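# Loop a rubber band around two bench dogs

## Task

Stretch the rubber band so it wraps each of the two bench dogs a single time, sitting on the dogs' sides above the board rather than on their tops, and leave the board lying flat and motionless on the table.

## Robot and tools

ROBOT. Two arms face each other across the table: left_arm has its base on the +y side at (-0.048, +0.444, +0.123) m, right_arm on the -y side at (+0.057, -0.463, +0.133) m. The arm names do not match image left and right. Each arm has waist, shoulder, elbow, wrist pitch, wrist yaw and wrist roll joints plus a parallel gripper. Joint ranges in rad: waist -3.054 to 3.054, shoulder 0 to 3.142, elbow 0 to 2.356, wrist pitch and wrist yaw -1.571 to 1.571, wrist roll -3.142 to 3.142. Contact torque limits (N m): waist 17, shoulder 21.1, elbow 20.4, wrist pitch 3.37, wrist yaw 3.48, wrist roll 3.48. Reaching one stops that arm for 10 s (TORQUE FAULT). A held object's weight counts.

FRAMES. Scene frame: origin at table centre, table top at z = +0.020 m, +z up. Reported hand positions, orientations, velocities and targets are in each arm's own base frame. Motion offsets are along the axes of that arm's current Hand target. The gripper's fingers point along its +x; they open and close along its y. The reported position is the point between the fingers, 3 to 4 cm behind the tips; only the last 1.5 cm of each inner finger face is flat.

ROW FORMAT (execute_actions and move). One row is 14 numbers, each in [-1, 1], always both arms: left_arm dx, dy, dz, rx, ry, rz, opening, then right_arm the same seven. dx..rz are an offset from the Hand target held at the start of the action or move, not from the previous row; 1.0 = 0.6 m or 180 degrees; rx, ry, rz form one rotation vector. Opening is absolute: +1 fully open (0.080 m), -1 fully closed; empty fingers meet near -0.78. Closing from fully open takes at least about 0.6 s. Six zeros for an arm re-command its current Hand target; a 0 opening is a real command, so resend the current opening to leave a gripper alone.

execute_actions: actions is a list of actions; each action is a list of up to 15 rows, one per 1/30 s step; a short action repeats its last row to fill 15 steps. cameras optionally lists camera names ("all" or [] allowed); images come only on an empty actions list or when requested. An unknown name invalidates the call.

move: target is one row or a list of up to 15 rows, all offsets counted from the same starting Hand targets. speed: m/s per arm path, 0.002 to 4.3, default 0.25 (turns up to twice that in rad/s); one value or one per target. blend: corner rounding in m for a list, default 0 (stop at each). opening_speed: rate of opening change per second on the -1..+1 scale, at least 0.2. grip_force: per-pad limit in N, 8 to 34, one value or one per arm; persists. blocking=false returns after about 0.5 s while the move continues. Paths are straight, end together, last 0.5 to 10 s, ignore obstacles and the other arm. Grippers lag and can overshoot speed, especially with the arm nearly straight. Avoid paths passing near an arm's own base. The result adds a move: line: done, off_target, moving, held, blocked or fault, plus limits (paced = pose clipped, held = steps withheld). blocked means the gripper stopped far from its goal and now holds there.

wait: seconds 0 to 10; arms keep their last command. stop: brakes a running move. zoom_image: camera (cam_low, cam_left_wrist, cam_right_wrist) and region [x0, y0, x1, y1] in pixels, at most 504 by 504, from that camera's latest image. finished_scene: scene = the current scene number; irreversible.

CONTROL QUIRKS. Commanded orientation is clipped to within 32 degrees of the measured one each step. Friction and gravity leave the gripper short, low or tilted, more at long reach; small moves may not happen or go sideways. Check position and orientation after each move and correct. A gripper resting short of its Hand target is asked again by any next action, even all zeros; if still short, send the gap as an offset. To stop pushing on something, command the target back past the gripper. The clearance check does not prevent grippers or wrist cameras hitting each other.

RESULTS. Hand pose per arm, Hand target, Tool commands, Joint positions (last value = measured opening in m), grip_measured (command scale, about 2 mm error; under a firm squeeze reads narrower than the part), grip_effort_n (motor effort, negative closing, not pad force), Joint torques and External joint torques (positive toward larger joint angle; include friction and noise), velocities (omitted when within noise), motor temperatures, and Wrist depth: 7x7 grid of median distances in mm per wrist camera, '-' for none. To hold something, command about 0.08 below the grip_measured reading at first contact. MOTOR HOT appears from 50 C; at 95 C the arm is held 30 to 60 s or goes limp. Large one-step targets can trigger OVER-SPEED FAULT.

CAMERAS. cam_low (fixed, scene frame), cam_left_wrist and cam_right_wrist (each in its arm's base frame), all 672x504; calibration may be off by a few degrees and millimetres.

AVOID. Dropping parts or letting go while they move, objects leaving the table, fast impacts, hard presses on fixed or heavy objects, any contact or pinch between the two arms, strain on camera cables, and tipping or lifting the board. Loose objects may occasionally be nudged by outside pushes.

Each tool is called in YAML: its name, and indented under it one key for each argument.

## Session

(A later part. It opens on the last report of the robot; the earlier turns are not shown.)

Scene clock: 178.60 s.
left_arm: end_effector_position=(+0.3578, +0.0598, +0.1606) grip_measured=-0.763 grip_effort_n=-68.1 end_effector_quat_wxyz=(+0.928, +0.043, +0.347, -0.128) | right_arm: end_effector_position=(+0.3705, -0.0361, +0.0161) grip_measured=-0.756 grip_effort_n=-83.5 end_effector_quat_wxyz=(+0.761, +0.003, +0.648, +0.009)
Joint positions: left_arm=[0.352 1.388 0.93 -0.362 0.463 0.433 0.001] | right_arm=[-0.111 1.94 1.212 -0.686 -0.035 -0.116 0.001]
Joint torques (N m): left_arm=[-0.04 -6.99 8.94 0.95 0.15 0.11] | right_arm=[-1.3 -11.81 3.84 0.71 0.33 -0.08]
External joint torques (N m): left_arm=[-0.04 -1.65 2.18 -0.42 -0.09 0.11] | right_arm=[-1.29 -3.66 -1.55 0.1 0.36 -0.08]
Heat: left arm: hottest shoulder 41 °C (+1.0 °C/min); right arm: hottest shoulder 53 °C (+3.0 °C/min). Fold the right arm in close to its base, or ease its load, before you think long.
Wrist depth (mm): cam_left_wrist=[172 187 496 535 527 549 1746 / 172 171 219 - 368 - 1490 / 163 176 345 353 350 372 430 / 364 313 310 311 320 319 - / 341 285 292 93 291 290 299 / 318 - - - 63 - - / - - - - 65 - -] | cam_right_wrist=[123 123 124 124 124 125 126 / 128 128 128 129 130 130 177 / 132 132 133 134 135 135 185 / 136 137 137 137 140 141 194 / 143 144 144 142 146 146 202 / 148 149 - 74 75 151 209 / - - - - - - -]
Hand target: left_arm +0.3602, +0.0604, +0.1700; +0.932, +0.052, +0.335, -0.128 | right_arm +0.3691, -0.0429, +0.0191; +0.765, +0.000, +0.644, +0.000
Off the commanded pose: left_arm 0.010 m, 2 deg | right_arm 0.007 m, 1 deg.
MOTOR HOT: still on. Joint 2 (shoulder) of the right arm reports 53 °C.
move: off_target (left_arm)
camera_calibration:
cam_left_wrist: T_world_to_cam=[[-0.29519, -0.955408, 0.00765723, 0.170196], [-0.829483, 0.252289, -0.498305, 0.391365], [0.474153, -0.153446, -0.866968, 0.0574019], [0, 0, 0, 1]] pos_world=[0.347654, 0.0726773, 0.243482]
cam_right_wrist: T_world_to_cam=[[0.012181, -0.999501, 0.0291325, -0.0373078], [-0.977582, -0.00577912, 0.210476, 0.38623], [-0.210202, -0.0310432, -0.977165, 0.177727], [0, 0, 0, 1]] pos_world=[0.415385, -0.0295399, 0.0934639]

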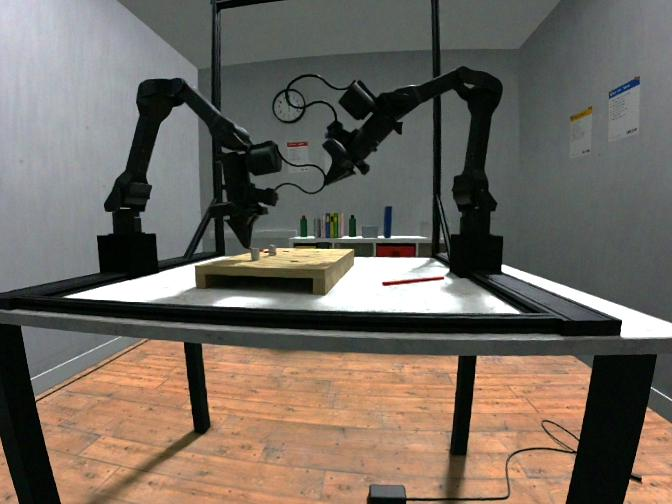

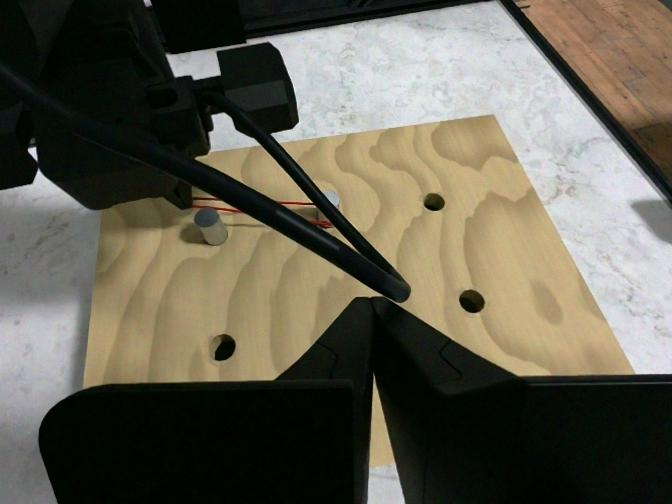

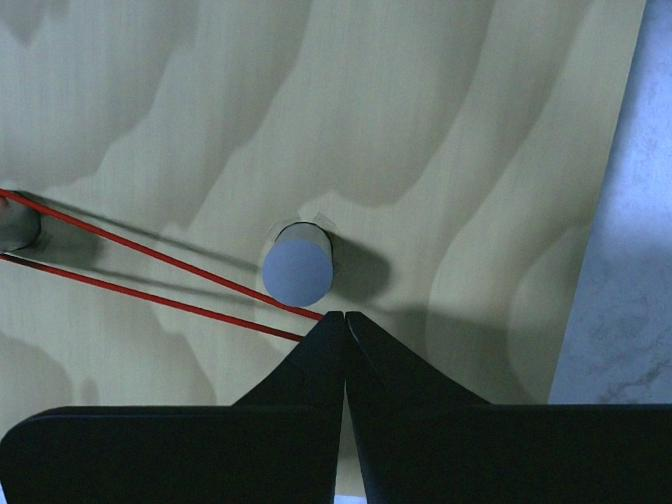

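move:
  target:
    - [0,0,0,0,0,0,-0.9,-0.0148,-0.008,0.0026,0,0,0,-1]
    - [0,0,0,0,0,0,-0.9,-0.0128,-0.01,0.014,0,0,0,-1]
  speed: 0.08
  cameras: ["cam_low","cam_right_wrist"]

zoom_image:
  camera: "cam_low"
  region: [230, 210, 310, 280]

zoom_image:
  camera: "cam_right_wrist"
  region: [200, 200, 450, 390]

Scene clock: 185.07 s.
left_arm: end_effector_position=(+0.3578, +0.0598, +0.1606) grip_measured=-0.763 grip_effort_n=-68.1 end_effector_quat_wxyz=(+0.928, +0.043, +0.347, -0.128) | right_arm: end_effector_position=(+0.3726, -0.0406, +0.0268) grip_measured=-0.756 grip_effort_n=-83.5 end_effector_quat_wxyz=(+0.763, +0.002, +0.646, +0.010)
Joint positions: left_arm=[0.352 1.388 0.93 -0.362 0.463 0.433 0.001] | right_arm=[-0.124 1.926 1.24 -0.721 -0.038 -0.131 0.001]
Joint torques (N m): left_arm=[-0.06 -6.91 8.98 0.95 0.12 0.16] | right_arm=[-1.48 -9.02 6.85 0.11 0.38 -0.06]
External joint torques (N m): left_arm=[-0.07 -1.57 2.19 -0.44 -0.11 0.16] | right_arm=[-1.48 -0.85 1.36 -0.49 0.41 -0.06]
Motor temperatures (°C): left_arm=[23 41 38 28 27 24] | right_arm=[21 55 31 26 26 28]
Heat: left arm: hottest shoulder 41 °C (+1.0 °C/min); right arm: hottest shoulder 55 °C (+4.1 °C/min). Fold the right arm in close to its base, or ease its load, before you think long.
Wrist depth (mm): cam_left_wrist=[164 193 469 526 538 2131 1806 / - 159 209 - 387 461 1544 / 163 - 352 351 355 355 - / 351 315 301 128 319 319 355 / 336 287 295 84 291 290 298 / - - - - 63 - - / - - - - 65 - -] | cam_right_wrist=[134 133 134 134 135 136 182 / 138 138 139 139 140 140 188 / 143 143 144 144 145 146 197 / 149 149 148 149 151 152 204 / 155 155 154 153 156 159 213 / 159 160 - 74 - 217 221 / - - - - - - -]
Hand target: left_arm +0.3602, +0.0604, +0.1700; +0.932, +0.052, +0.335, -0.128 | right_arm +0.3760, -0.0489, +0.0279; +0.765, +0.000, +0.644, +0.000
Off the commanded pose: left_arm 0.010 m, 2 deg | right_arm 0.009 m, 1 deg.
MOTOR HOT: still on. Joint 2 (shoulder) of the right arm reports 55 °C.
move: off_target (left_arm, right_arm)
camera_calibration:
cam_right_wrist: T_world_to_cam=[[0.0149605, -0.999458, 0.0293257, -0.0432194], [-0.978826, -0.00865096, 0.204512, 0.386589], [-0.204147, -0.0317644, -0.978425, 0.186179], [0, 0, 0, 1]] pos_world=[0.417058, -0.0339378, 0.104367]
Images, in order (width x height): cam_low 672x504, cam_right_wrist 672x504.

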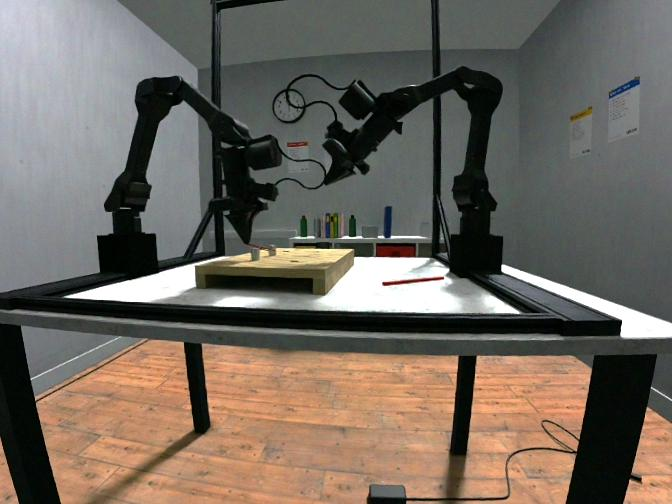

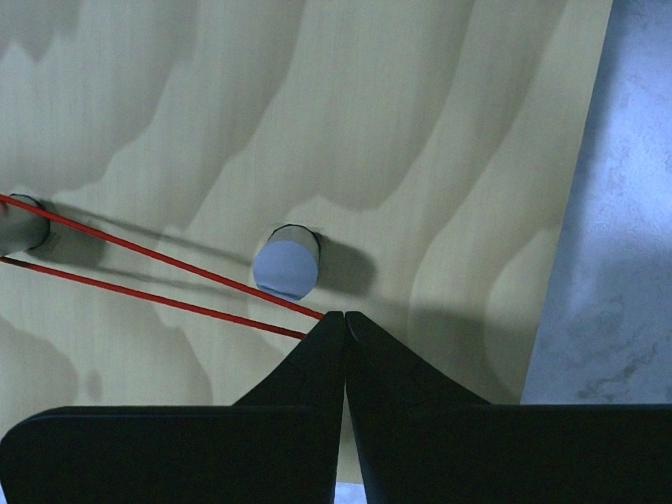

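Scaled by 6.300 from the camera's 672x504 image, which has a finer 960x720 frame.

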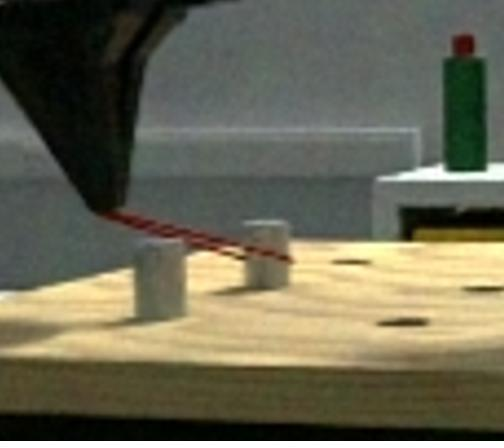

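Scaled by 2.016 from the camera's 672x504 image, which has a finer 960x720 frame.

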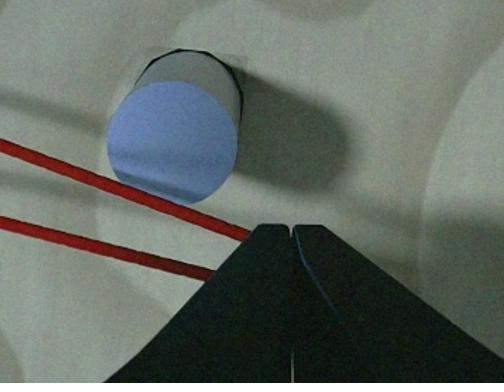

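move:
  target:
    - [0,0,0,0,0,0,-0.9,0.0023,-0.005,0.0131,0,0,0,-1]
    - [0,0,0,0,0,0,-0.9,0.022,-0.005,0.0097,0,0,0,-1]
  speed: 0.08
  cameras: ["cam_left_wrist","cam_right_wrist"]

zoom_image:
  camera: "cam_left_wrist"
  region: [150, 150, 350, 280]

zoom_image:
  camera: "cam_right_wrist"
  region: [200, 200, 450, 390]

Scene clock: 190.40 s.
left_arm: end_effector_position=(+0.3578, +0.0598, +0.1606) grip_measured=-0.763 grip_effort_n=-68.1 end_effector_quat_wxyz=(+0.928, +0.043, +0.347, -0.128) | right_arm: end_effector_position=(+0.3859, -0.0439, +0.0219) grip_measured=-0.756 grip_effort_n=-83.5 end_effector_quat_wxyz=(+0.768, +0.002, +0.640, +0.009)
Joint positions: left_arm=[0.352 1.388 0.93 -0.362 0.463 0.433 0.001] | right_arm=[-0.129 1.971 1.279 -0.701 -0.04 -0.136 0.001]
Joint torques (N m): left_arm=[0.02 -7.03 8.89 0.97 0.13 0.15] | right_arm=[-1.53 -8.84 4.44 0.93 0.36 -0.04]
External joint torques (N m): left_arm=[0.02 -1.69 2.18 -0.39 -0.1 0.15] | right_arm=[-1.6 -0.49 -0.91 0.34 0.41 -0.04]
Heat: left arm: hottest shoulder 41 °C (+0.0 °C/min); right arm: hottest shoulder 53 °C (+1.0 °C/min). Fold the right arm in close to its base, or ease its load, before you think long.
Wrist depth (mm): cam_left_wrist=[160 193 498 522 - 549 1761 / 159 160 209 464 385 465 1522 / - 157 349 353 354 359 416 / - 309 304 317 318 320 378 / - 287 293 90 285 291 338 / - - - - 63 - - / - - - - 65 - -] | cam_right_wrist=[129 129 130 131 130 131 177 / 133 134 134 135 135 136 185 / 138 138 139 139 140 141 192 / 142 143 144 145 144 146 198 / 148 147 147 147 150 152 206 / - 153 - 74 75 157 212 / - - - - - - -]
Hand target: left_arm +0.3602, +0.0604, +0.1700; +0.932, +0.052, +0.335, -0.128 | right_arm +0.3841, -0.0518, +0.0160; +0.765, +0.000, +0.644, +0.000
Off the commanded pose: left_arm 0.010 m, 2 deg | right_arm 0.010 m, 1 deg.
MOTOR HOT: still on. Joint 2 (shoulder) of the right arm reports 53 °C.
move: off_target (left_arm, right_arm)
camera_calibration:
cam_left_wrist: T_world_to_cam=[[-0.29519, -0.955408, 0.00765723, 0.170196], [-0.829483, 0.252289, -0.498305, 0.391365], [0.474153, -0.153446, -0.866968, 0.0574019], [0, 0, 0, 1]] pos_world=[0.347654, 0.0726773, 0.243482]
cam_right_wrist: T_world_to_cam=[[0.0147949, -0.999419, 0.0307198, -0.0464383], [-0.981796, -0.00870188, 0.189738, 0.402051], [-0.189361, -0.0329678, -0.981354, 0.178359], [0, 0, 0, 1]] pos_world=[0.429194, -0.0370326, 0.100175]
Images, in order (width x height): cam_left_wrist 672x504, cam_right_wrist 672x504.

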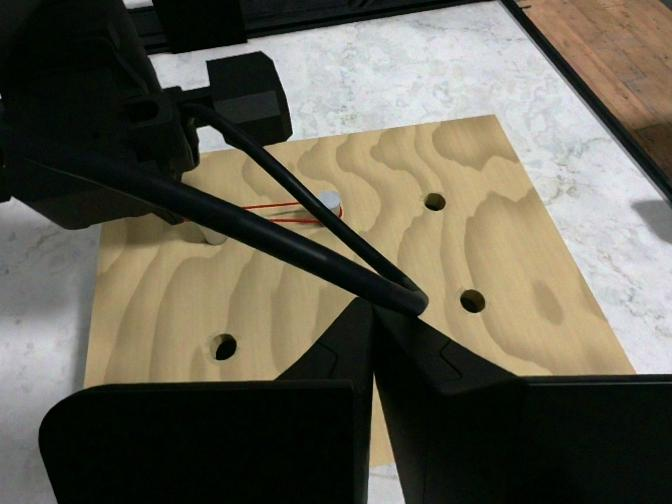

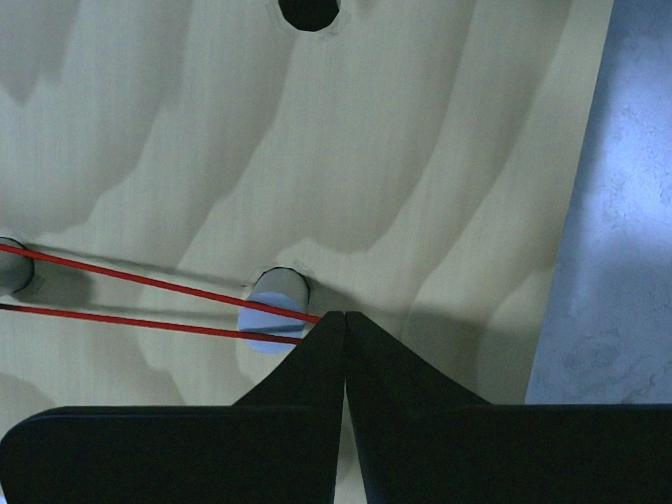

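Scaled by 2.520 from the camera's 672x504 image, which has a finer 960x720 frame.

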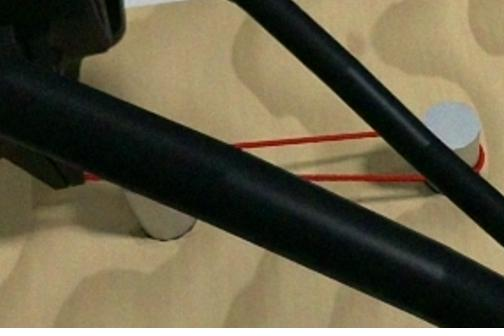

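Scaled by 2.016 from the camera's 672x504 image, which has a finer 960x720 frame.

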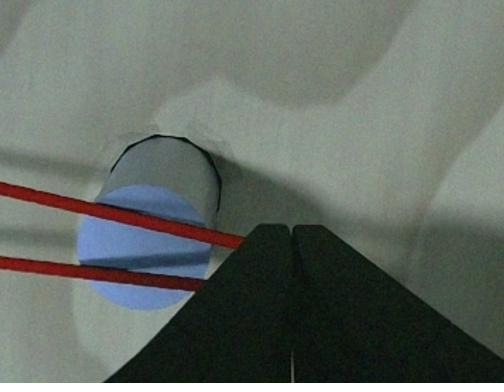

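move:
  target: [0,0,0,0,0,0,-0.9,-0.0088,-0.003,-0.012,0,0,0,-1]
  speed: 0.08
  cameras: ["cam_low","cam_right_wrist"]

zoom_image:
  camera: "cam_low"
  region: [230, 210, 310, 280]

zoom_image:
  camera: "cam_right_wrist"
  region: [200, 200, 450, 390]

Scene clock: 194.23 s.
left_arm: end_effector_position=(+0.3578, +0.0598, +0.1606) grip_measured=-0.763 grip_effort_n=-68.1 end_effector_quat_wxyz=(+0.928, +0.043, +0.347, -0.128) | right_arm: end_effector_position=(+0.3785, -0.0451, +0.0178) grip_measured=-0.756 grip_effort_n=-83.5 end_effector_quat_wxyz=(+0.763, +0.003, +0.647, +0.011)
Joint positions: left_arm=[0.352 1.388 0.93 -0.362 0.463 0.433 0.001] | right_arm=[-0.135 1.965 1.256 -0.701 -0.043 -0.144 0.001]
Joint torques (N m): left_arm=[-0.15 -6.9 8.95 0.97 0.15 0.16] | right_arm=[-1.7 -11.93 3.81 0.65 0.42 -0.1]
External joint torques (N m): left_arm=[-0.12 -1.62 2.24 -0.38 -0.08 0.15] | right_arm=[-1.71 -3.61 -1.59 0.04 0.46 -0.1]
Heat: left arm: hottest shoulder 41 °C (+0.0 °C/min); right arm: hottest shoulder 53 °C (+1.0 °C/min). Fold the right arm in close to its base, or ease its load, before you think long.
Wrist depth (mm): cam_left_wrist=[165 201 497 544 533 1500 1705 / 166 165 214 - 473 467 1511 / - 163 346 353 355 352 423 / 369 309 304 132 320 319 378 / 334 288 293 90 285 291 301 / - - - - 63 - - / - - - - 65 - -] | cam_right_wrist=[125 125 126 126 126 127 171 / 129 129 130 130 131 132 179 / 134 134 135 135 136 136 187 / 139 140 139 141 141 142 194 / 145 145 147 144 147 148 202 / 150 150 - 74 75 153 209 / - - - - - - -]
Hand target: left_arm +0.3602, +0.0604, +0.1700; +0.932, +0.052, +0.335, -0.128 | right_arm +0.3761, -0.0538, +0.0200; +0.765, +0.000, +0.644, +0.000
Off the commanded pose: left_arm 0.010 m, 2 deg | right_arm 0.009 m, 1 deg.
MOTOR HOT: still on. Joint 2 (shoulder) of the right arm reports 53 °C.
move: off_target (left_arm, right_arm)
camera_calibration:
cam_right_wrist: T_world_to_cam=[[0.0164629, -0.999515, 0.0264186, -0.0480123], [-0.978385, -0.0106564, 0.206517, 0.393837], [-0.206135, -0.0292474, -0.978086, 0.17926], [0, 0, 0, 1]] pos_world=[0.423067, -0.0385492, 0.0952666]
Images, in order (width x height): cam_low 672x504, cam_right_wrist 672x504.

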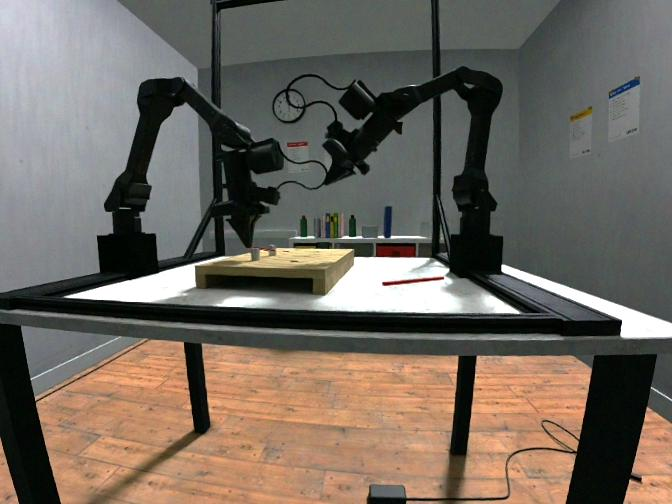

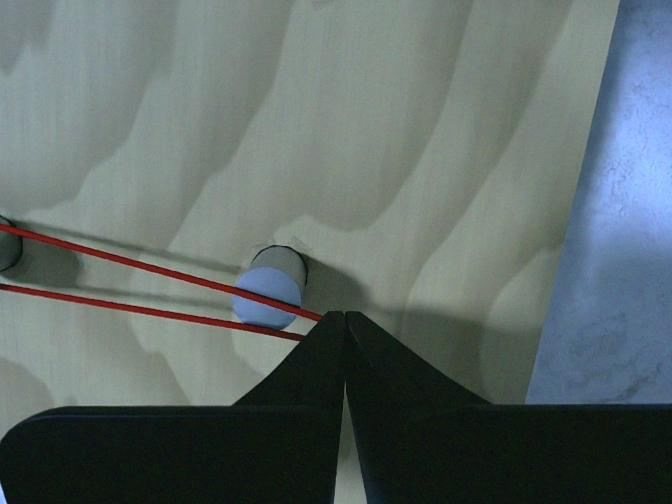

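Scaled by 6.300 from the camera's 672x504 image, which has a finer 960x720 frame.

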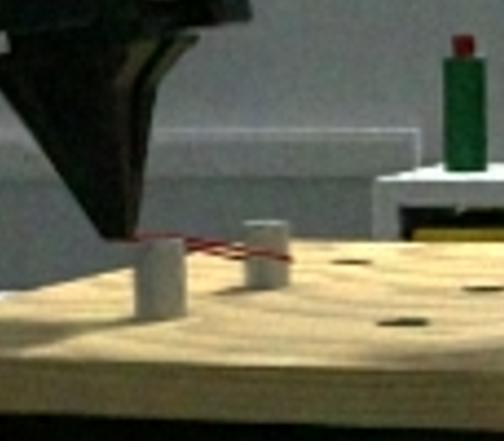

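Scaled by 2.016 from the camera's 672x504 image, which has a finer 960x720 frame.

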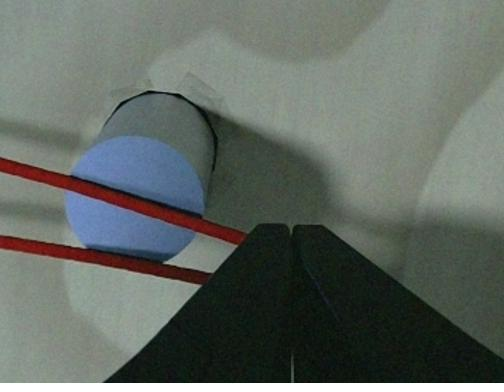

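move:
  target:
    - [0,0,0,0,0,0,-0.9,-0.0045,-0.005,-0.0078,0,0,0,-1]
    - [0,0,0,0,0,0,-0.9,0.026,-0.007,-0.0122,0,0,0,-1]
  speed: 0.08
  cameras: ["cam_low","cam_right_wrist"]

zoom_image:
  camera: "cam_low"
  region: [230, 210, 310, 280]

zoom_image:
  camera: "cam_right_wrist"
  region: [200, 200, 450, 390]

Scene clock: 199.03 s.
left_arm: end_effector_position=(+0.3578, +0.0598, +0.1606) grip_measured=-0.763 grip_effort_n=-68.1 end_effector_quat_wxyz=(+0.928, +0.043, +0.347, -0.128) | right_arm: end_effector_position=(+0.3762, -0.0493, +0.0116) grip_measured=-0.756 grip_effort_n=-83.5 end_effector_quat_wxyz=(+0.771, +0.001, +0.636, +0.011)
Joint positions: left_arm=[0.352 1.388 0.93 -0.362 0.463 0.433 0.001] | right_arm=[-0.148 1.953 1.206 -0.637 -0.046 -0.157 0.001]
Joint torques (N m): left_arm=[-0.06 -6.97 8.84 0.97 0.15 0.12] | right_arm=[-1.69 -8.32 3.71 0.82 0.46 -0.09]
External joint torques (N m): left_arm=[-0.06 -1.72 2.17 -0.38 -0.07 0.12] | right_arm=[-1.64 -0.11 -1.67 0.16 0.49 -0.09]
Heat: left arm: hottest shoulder 41 °C (+0.0 °C/min); right arm: hottest shoulder 52 °C (-2.0 °C/min). Fold the right arm in close to its base, or ease its load, before you think long.
Wrist depth (mm): cam_left_wrist=[170 458 493 545 - - 1705 / 172 172 222 470 375 447 1522 / - 168 342 353 355 371 430 / - 308 323 312 319 320 384 / - 287 293 88 289 291 297 / - - - - 63 - - / - - - - 65 - -] | cam_right_wrist=[122 122 122 123 123 124 170 / 126 126 126 127 127 127 177 / 130 130 131 131 131 132 183 / 133 134 133 135 136 137 189 / 138 139 110 138 140 142 195 / 142 143 - 74 75 146 202 / - - - - - - -]
Hand target: left_arm +0.3602, +0.0604, +0.1700; +0.932, +0.052, +0.335, -0.128 | right_arm +0.3715, -0.0579, +0.0033; +0.765, +0.000, +0.644, +0.000
Off the commanded pose: left_arm 0.010 m, 2 deg | right_arm 0.013 m, 2 deg.
MOTOR HOT: still on. Joint 2 (shoulder) of the right arm reports 52 °C.
move: off_target (left_arm, right_arm)
camera_calibration:
cam_right_wrist: T_world_to_cam=[[0.0168101, -0.999404, 0.0301387, -0.0521679], [-0.983609, -0.011117, 0.179974, 0.395069], [-0.179532, -0.03267, -0.98321, 0.162539], [0, 0, 0, 1]] pos_world=[0.418651, -0.0424347, 0.0902799]
Images, in order (width x height): cam_low 672x504, cam_right_wrist 672x504.

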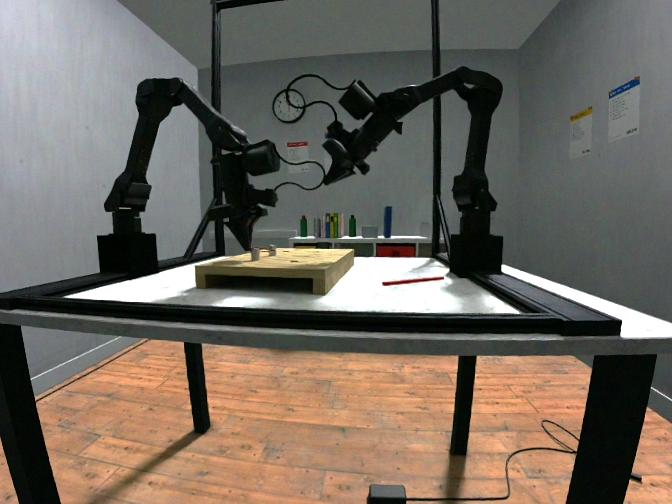

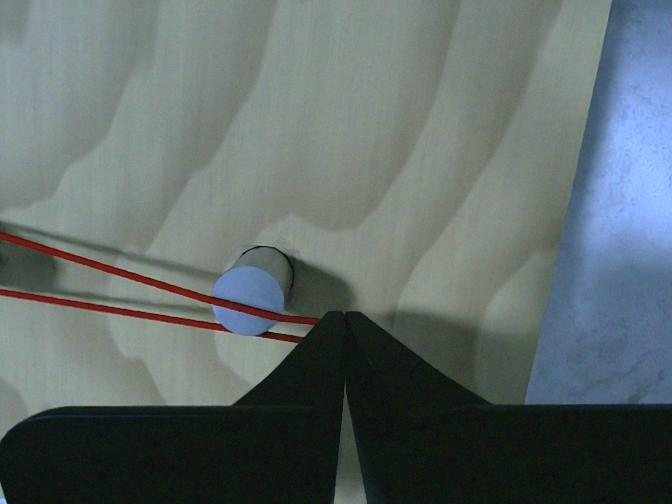

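Scaled by 6.300 from the camera's 672x504 image, which has a finer 960x720 frame.

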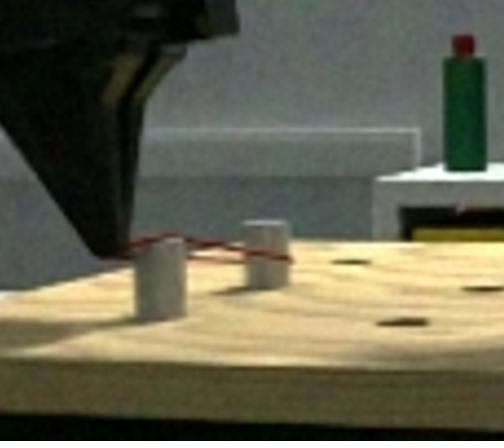

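Scaled by 2.016 from the camera's 672x504 image, which has a finer 960x720 frame.

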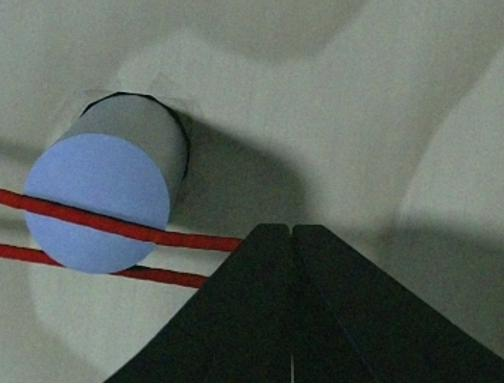

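move:
  target: [0,0,0,0,0,0,-0.9,0.012,-0.01,0.0255,0,0,0,-1]
  speed: 0.06
  cameras: ["cam_right_wrist"]

zoom_image:
  camera: "cam_right_wrist"
  region: [200, 200, 450, 390]

Scene clock: 201.73 s.
left_arm: end_effector_position=(+0.3578, +0.0598, +0.1606) grip_measured=-0.763 grip_effort_n=-68.1 end_effector_quat_wxyz=(+0.928, +0.043, +0.347, -0.128) | right_arm: end_effector_position=(+0.3857, -0.0520, +0.0024) grip_measured=-0.756 grip_effort_n=-83.5 end_effector_quat_wxyz=(+0.766, +0.003, +0.642, +0.014)
Joint positions: left_arm=[0.352 1.388 0.93 -0.362 0.463 0.433 0.001] | right_arm=[-0.154 2.013 1.256 -0.643 -0.052 -0.167 0.001]
Joint torques (N m): left_arm=[0.01 -6.99 8.93 0.93 0.12 0.17] | right_arm=[-2.05 -8.19 6.54 0.4 0.63 -0.06]
External joint torques (N m): left_arm=[0.02 -1.7 2.19 -0.44 -0.11 0.17] | right_arm=[-2.06 0.39 1.2 -0.23 0.68 -0.06]
Heat: left arm: hottest shoulder 41 °C (+0.0 °C/min); right arm: hottest shoulder 52 °C (-2.0 °C/min). Fold the right arm in close to its base, or ease its load, before you think long.
Wrist depth (mm): cam_left_wrist=[169 488 522 513 - 1732 1678 / 177 193 227 - 396 496 1522 / 171 173 319 353 355 354 436 / 351 303 320 138 319 320 378 / 331 288 293 85 286 291 338 / - - - - 63 - - / - - - - 65 - -] | cam_right_wrist=[112 112 113 113 114 113 158 / 116 116 117 117 117 117 165 / - 120 120 121 121 121 172 / 125 125 125 125 126 126 178 / 129 129 101 128 130 130 185 / 133 133 - 74 75 189 191 / - - - - - - -]
Hand target: left_arm +0.3602, +0.0604, +0.1700; +0.932, +0.052, +0.335, -0.128 | right_arm +0.3879, -0.0638, -0.0011; +0.765, +0.000, +0.644, +0.000
Off the commanded pose: left_arm 0.010 m, 2 deg | right_arm 0.013 m, 2 deg.
MOTOR HOT: still on. Joint 2 (shoulder) of the right arm reports 52 °C.
move: off_target (left_arm, right_arm)
camera_calibration:
cam_right_wrist: T_world_to_cam=[[0.021661, -0.9995, 0.0230258, -0.0565913], [-0.9807, -0.016766, 0.194796, 0.404591], [-0.194313, -0.0268008, -0.980573, 0.161113], [0, 0, 0, 1]] pos_world=[0.429315, -0.0454617, 0.0804736]
Images, in order (width x height): cam_right_wrist 672x504.

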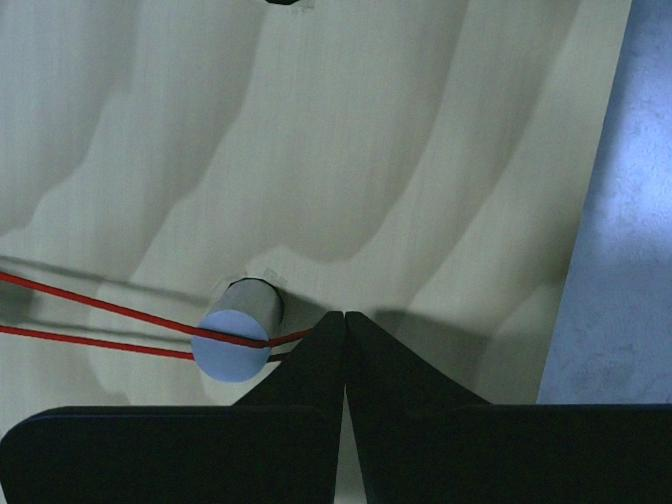

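Scaled by 2.016 from the camera's 672x504 image, which has a finer 960x720 frame.

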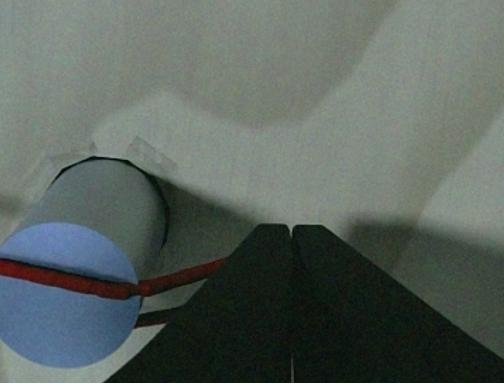

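move:
  target: [0,0,0,0,0,0,-0.9,0.004,-0.007,0.023,0,0,0,-1]
  speed: 0.06
  cameras: ["cam_right_wrist"]

zoom_image:
  camera: "cam_right_wrist"
  region: [150, 230, 400, 420]

Scene clock: 204.83 s.
left_arm: end_effector_position=(+0.3578, +0.0598, +0.1606) grip_measured=-0.763 grip_effort_n=-68.1 end_effector_quat_wxyz=(+0.928, +0.043, +0.347, -0.128) | right_arm: end_effector_position=(+0.3961, -0.0555, -0.0021) grip_measured=-0.756 grip_effort_n=-83.5 end_effector_quat_wxyz=(+0.761, +0.005, +0.648, +0.015)
Joint positions: left_arm=[0.352 1.388 0.93 -0.362 0.463 0.433 0.001] | right_arm=[-0.159 2.068 1.323 -0.672 -0.054 -0.17 0.001]
Joint torques (N m): left_arm=[-0.08 -6.98 8.88 0.95 0.14 0.14] | right_arm=[-1.97 -9.55 7.38 0.55 0.65 -0.1]
External joint torques (N m): left_arm=[-0.09 -1.69 2.14 -0.42 -0.09 0.13] | right_arm=[-2.02 -0.58 2.13 0 0.7 -0.09]
Heat: left arm: hottest shoulder 41 °C (+0.0 °C/min); right arm: hottest shoulder 52 °C (-3.0 °C/min). Fold the right arm in close to its base, or ease its load, before you think long.
Wrist depth (mm): cam_left_wrist=[158 499 507 - - 1602 1691 / 174 199 233 451 364 - 1500 / 175 176 229 352 353 355 445 / - 169 317 319 318 322 377 / - 287 291 84 94 292 339 / - - - - 63 - - / - - - - 65 - -] | cam_right_wrist=[106 105 106 106 106 106 108 / 109 110 110 110 110 109 156 / 114 114 114 114 114 115 164 / - 119 118 119 119 119 170 / - 123 121 122 124 124 178 / - 126 96 74 75 129 184 / - - - - - - -]
Hand target: left_arm +0.3602, +0.0604, +0.1700; +0.932, +0.052, +0.335, -0.128 | right_arm +0.4019, -0.0681, -0.0010; +0.765, +0.000, +0.644, +0.000
Off the commanded pose: left_arm 0.010 m, 2 deg | right_arm 0.014 m, 2 deg.
MOTOR HOT: still on. Joint 2 (shoulder) of the right arm reports 52 °C.
move: off_target (left_arm, right_arm)
camera_calibration:
cam_right_wrist: T_world_to_cam=[[0.0198954, -0.99962, 0.01908, -0.0595711], [-0.977413, -0.0154303, 0.210774, 0.414497], [-0.210399, -0.0228425, -0.977349, 0.165236], [0, 0, 0, 1]] pos_world=[0.441085, -0.0493783, 0.075265]
Images, in order (width x height): cam_right_wrist 672x504.

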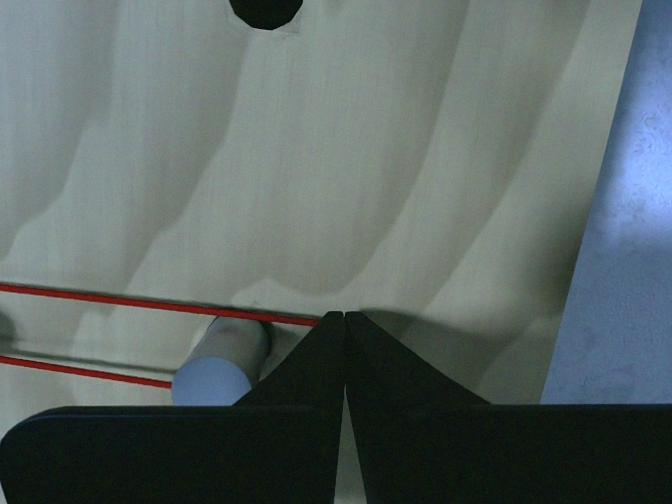

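Scaled by 2.016 from the camera's 672x504 image, which has a finer 960x720 frame.

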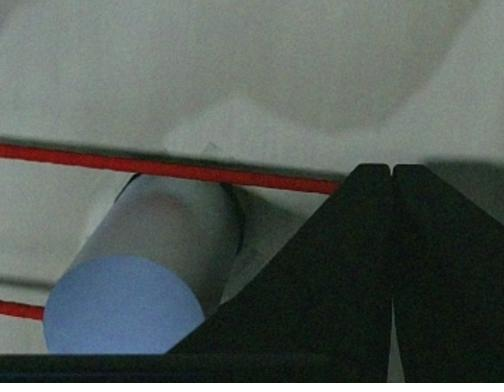

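move:
  target:
    - [0,0,0,0,0,0,-0.9,0.008,0.0,-0.016,0,0,0,-1]
    - [0,0,0,0,0,0,-0.9,0.008,0.0,-0.016,0,0,0,-0.4]
  speed: 0.06
  opening_speed: 0.5
  cameras: ["cam_right_wrist","cam_left_wrist","cam_low"]

zoom_image:
  camera: "cam_low"
  region: [230, 210, 310, 280]

zoom_image:
  camera: "cam_right_wrist"
  region: [150, 230, 400, 420]

Scene clock: 210.90 s.
left_arm: end_effector_position=(+0.3578, +0.0598, +0.1606) grip_measured=-0.763 grip_effort_n=-68.1 end_effector_quat_wxyz=(+0.928, +0.043, +0.347, -0.128) | right_arm: end_effector_position=(+0.3937, -0.0692, -0.0071) grip_measured=-0.403 grip_effort_n=15.6 end_effector_quat_wxyz=(+0.764, -0.001, +0.645, -0.001)
Joint positions: left_arm=[0.352 1.388 0.93 -0.362 0.463 0.433 0.001] | right_arm=[-0.184 2.068 1.299 -0.635 -0.028 -0.182 0.017]
Joint torques (N m): left_arm=[0.04 -6.94 8.91 0.95 0.16 0.14] | right_arm=[0.12 -11.17 4.22 0.61 -0.03 -0.04]
External joint torques (N m): left_arm=[0.01 -1.66 2.18 -0.42 -0.06 0.13] | right_arm=[0.09 -2.24 -1.06 -0.01 0.01 -0.04]
Heat: left arm: hottest shoulder 41 °C (+0.0 °C/min); right arm: hottest shoulder 53 °C (-3.0 °C/min). Fold the right arm in close to its base, or ease its load, before you think long.
Wrist depth (mm): cam_left_wrist=[171 489 513 516 - 579 1718 / 183 239 - 445 374 - 1590 / 180 187 304 353 353 349 - / 172 180 311 317 318 320 379 / 349 285 287 86 291 290 297 / - - - - 63 - - / - - - - 65 - -] | cam_right_wrist=[- 101 102 103 103 104 152 / 104 104 105 106 107 108 158 / 108 108 109 110 110 113 164 / 112 112 113 115 115 118 170 / - 115 117 118 119 176 178 / - 90 - 123 81 181 183 / - - - 129 - - -]
Hand target: left_arm +0.3602, +0.0604, +0.1700; +0.932, +0.052, +0.335, -0.128 | right_arm +0.3932, -0.0680, -0.0075; +0.765, +0.000, +0.644, +0.000
Off the commanded pose: left_arm 0.010 m, 2 deg | right_arm 0.001 m, 0 deg.
MOTOR HOT: still on. Joint 2 (shoulder) of the right arm reports 53 °C.
move: off_target (left_arm); target 2's new opening was sent with right_arm's hand 0.012 m and 2 deg from that target
camera_calibration:
cam_left_wrist: T_world_to_cam=[[-0.29519, -0.955408, 0.00765723, 0.170196], [-0.829483, 0.252289, -0.498305, 0.391365], [0.474153, -0.153446, -0.866968, 0.0574019], [0, 0, 0, 1]] pos_world=[0.347654, 0.0726773, 0.243482]
cam_right_wrist: T_world_to_cam=[[0.00280812, -0.998806, 0.0487627, -0.0660544], [-0.979199, 0.00714684, 0.202778, 0.415091], [-0.202885, -0.0483178, -0.97801, 0.15482], [0, 0, 0, 1]] pos_world=[0.438053, -0.0614616, 0.0704644]

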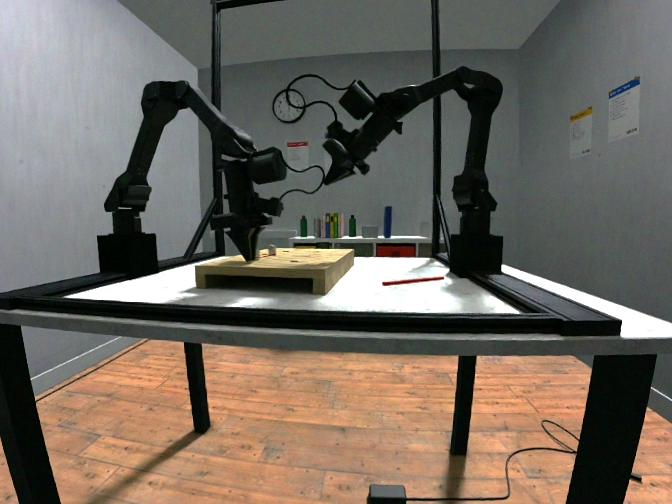

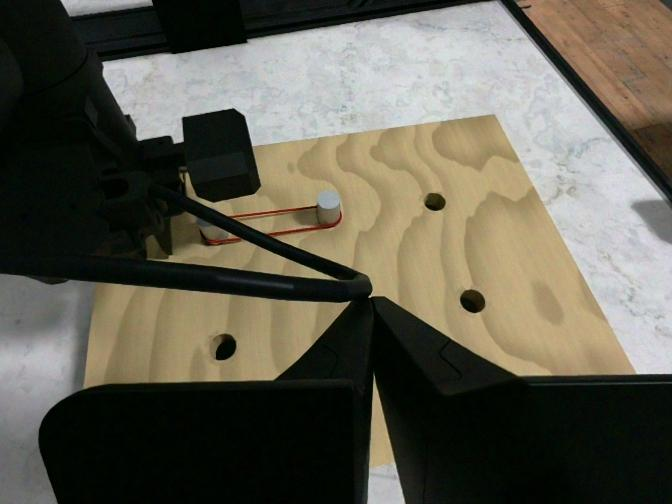

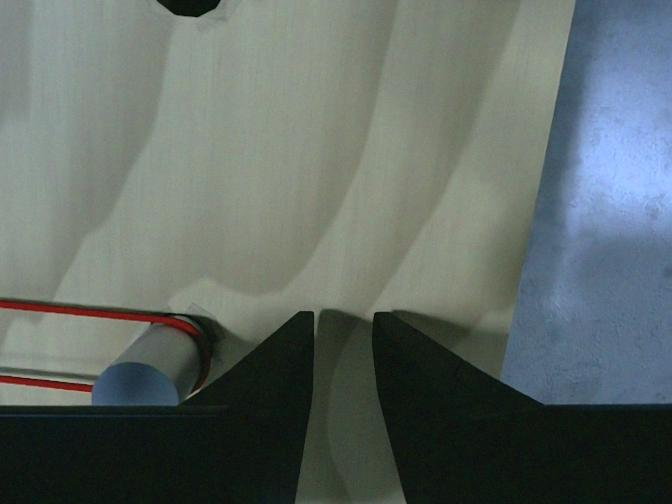

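Scaled by 6.300 from the camera's 672x504 image, which has a finer 960x720 frame.

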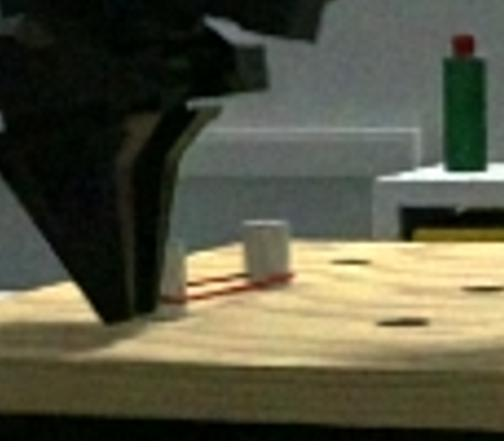

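Scaled by 2.016 from the camera's 672x504 image, which has a finer 960x720 frame.

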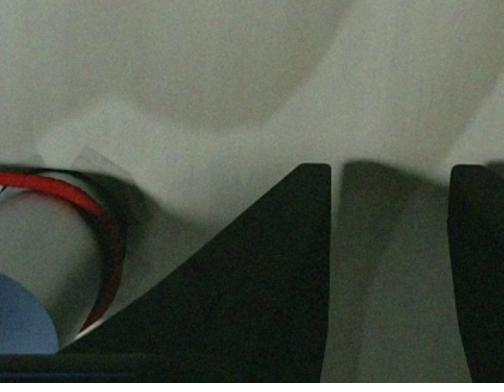

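Success. Lift away.

move:
  target: [0,0,0,0,0,0,-0.9,-0.16,-0.02,0.028,0,0,0,-0.4]
  speed: 0.13
  cameras: ["cam_low","cam_right_wrist"]

zoom_image:
  camera: "cam_low"
  region: [190, 220, 340, 310]

Scene clock: 213.87 s.
left_arm: end_effector_position=(+0.3580, +0.0599, +0.1611) grip_measured=-0.763 grip_effort_n=-68.1 end_effector_quat_wxyz=(+0.928, +0.043, +0.346, -0.128) | right_arm: end_effector_position=(+0.3888, -0.0789, +0.0817) grip_measured=-0.403 grip_effort_n=15.6 end_effector_quat_wxyz=(+0.756, +0.001, +0.655, -0.001)
Joint positions: left_arm=[0.352 1.388 0.932 -0.362 0.463 0.433 0.001] | right_arm=[-0.211 1.955 1.513 -0.988 -0.029 -0.206 0.017]
Joint torques (N m): left_arm=[-0.16 -6.97 8.86 0.97 0.16 0.14] | right_arm=[-0.42 -11.97 7.38 0.16 -0.18 -0.06]
External joint torques (N m): left_arm=[-0.16 -1.65 2.13 -0.4 -0.07 0.14] | right_arm=[-0.43 -3.23 1.52 -0.42 -0.15 -0.06]
Heat: left arm: hottest shoulder 41 °C (+0.0 °C/min); right arm: hottest shoulder 54 °C (-1.0 °C/min). Fold the right arm in close to its base, or ease its load, before you think long.
Wrist depth (mm): cam_left_wrist=[159 152 472 501 546 1705 1776 / 169 458 479 - 383 442 1533 / - 349 353 352 355 364 425 / 362 312 316 318 319 321 378 / 346 282 293 94 291 291 337 / - - - - 63 - - / - - - - 65 - -] | cam_right_wrist=[179 179 181 182 184 231 233 / 186 187 188 189 193 242 242 / 194 194 195 197 244 250 252 / 202 201 202 205 258 260 263 / 210 212 211 212 269 274 271 / 218 217 - 223 81 282 286 / - - - - - - -]
Hand target: left_arm +0.3602, +0.0604, +0.1701; +0.932, +0.052, +0.335, -0.128 | right_arm +0.3934, -0.0800, +0.0899; +0.765, +0.000, +0.644, +0.000
Off the commanded pose: left_arm 0.009 m, 2 deg | right_arm 0.010 m, 2 deg.
MOTOR HOT: still on. Joint 2 (shoulder) of the right arm reports 54 °C.
move: off_target (left_arm, right_arm)
camera_calibration:
cam_right_wrist: T_world_to_cam=[[0.00135326, -0.998939, 0.0460244, -0.0793662], [-0.973944, 0.0091211, 0.226606, 0.388536], [-0.226786, -0.0451319, -0.972898, 0.249299], [0, 0, 0, 1]] pos_world=[0.435057, -0.0715746, 0.15815]
Images, in order (width x height): cam_low 672x504, cam_right_wrist 672x504.

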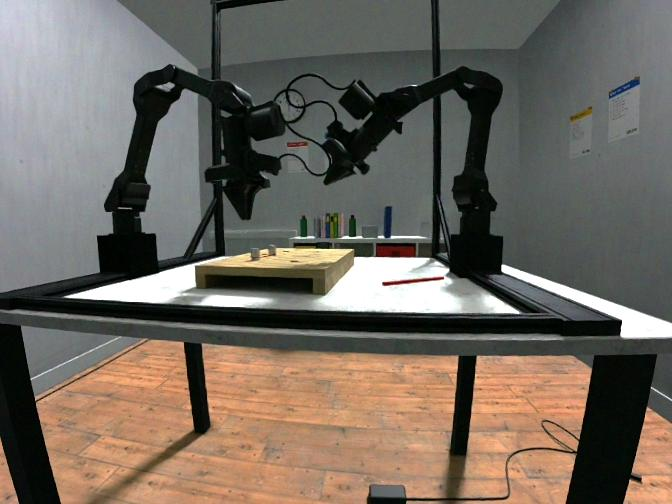

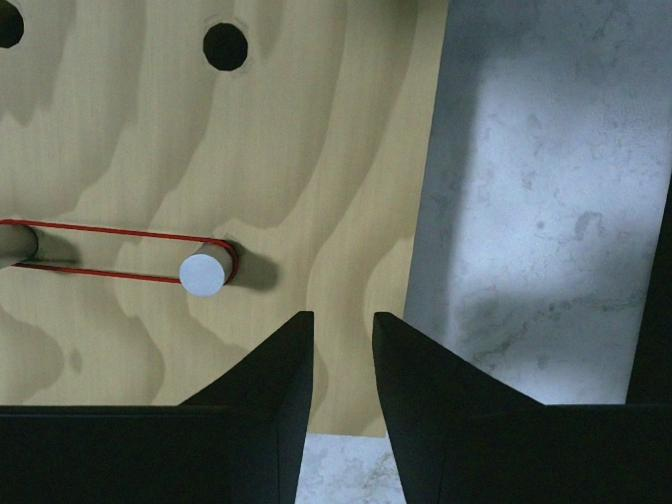

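Scaled by 3.360 from the camera's 672x504 image, which has a finer 960x720 frame.

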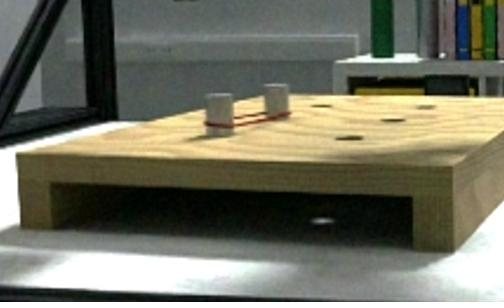

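finished_scene:
  scene: 2

The scene is finished: the task was done.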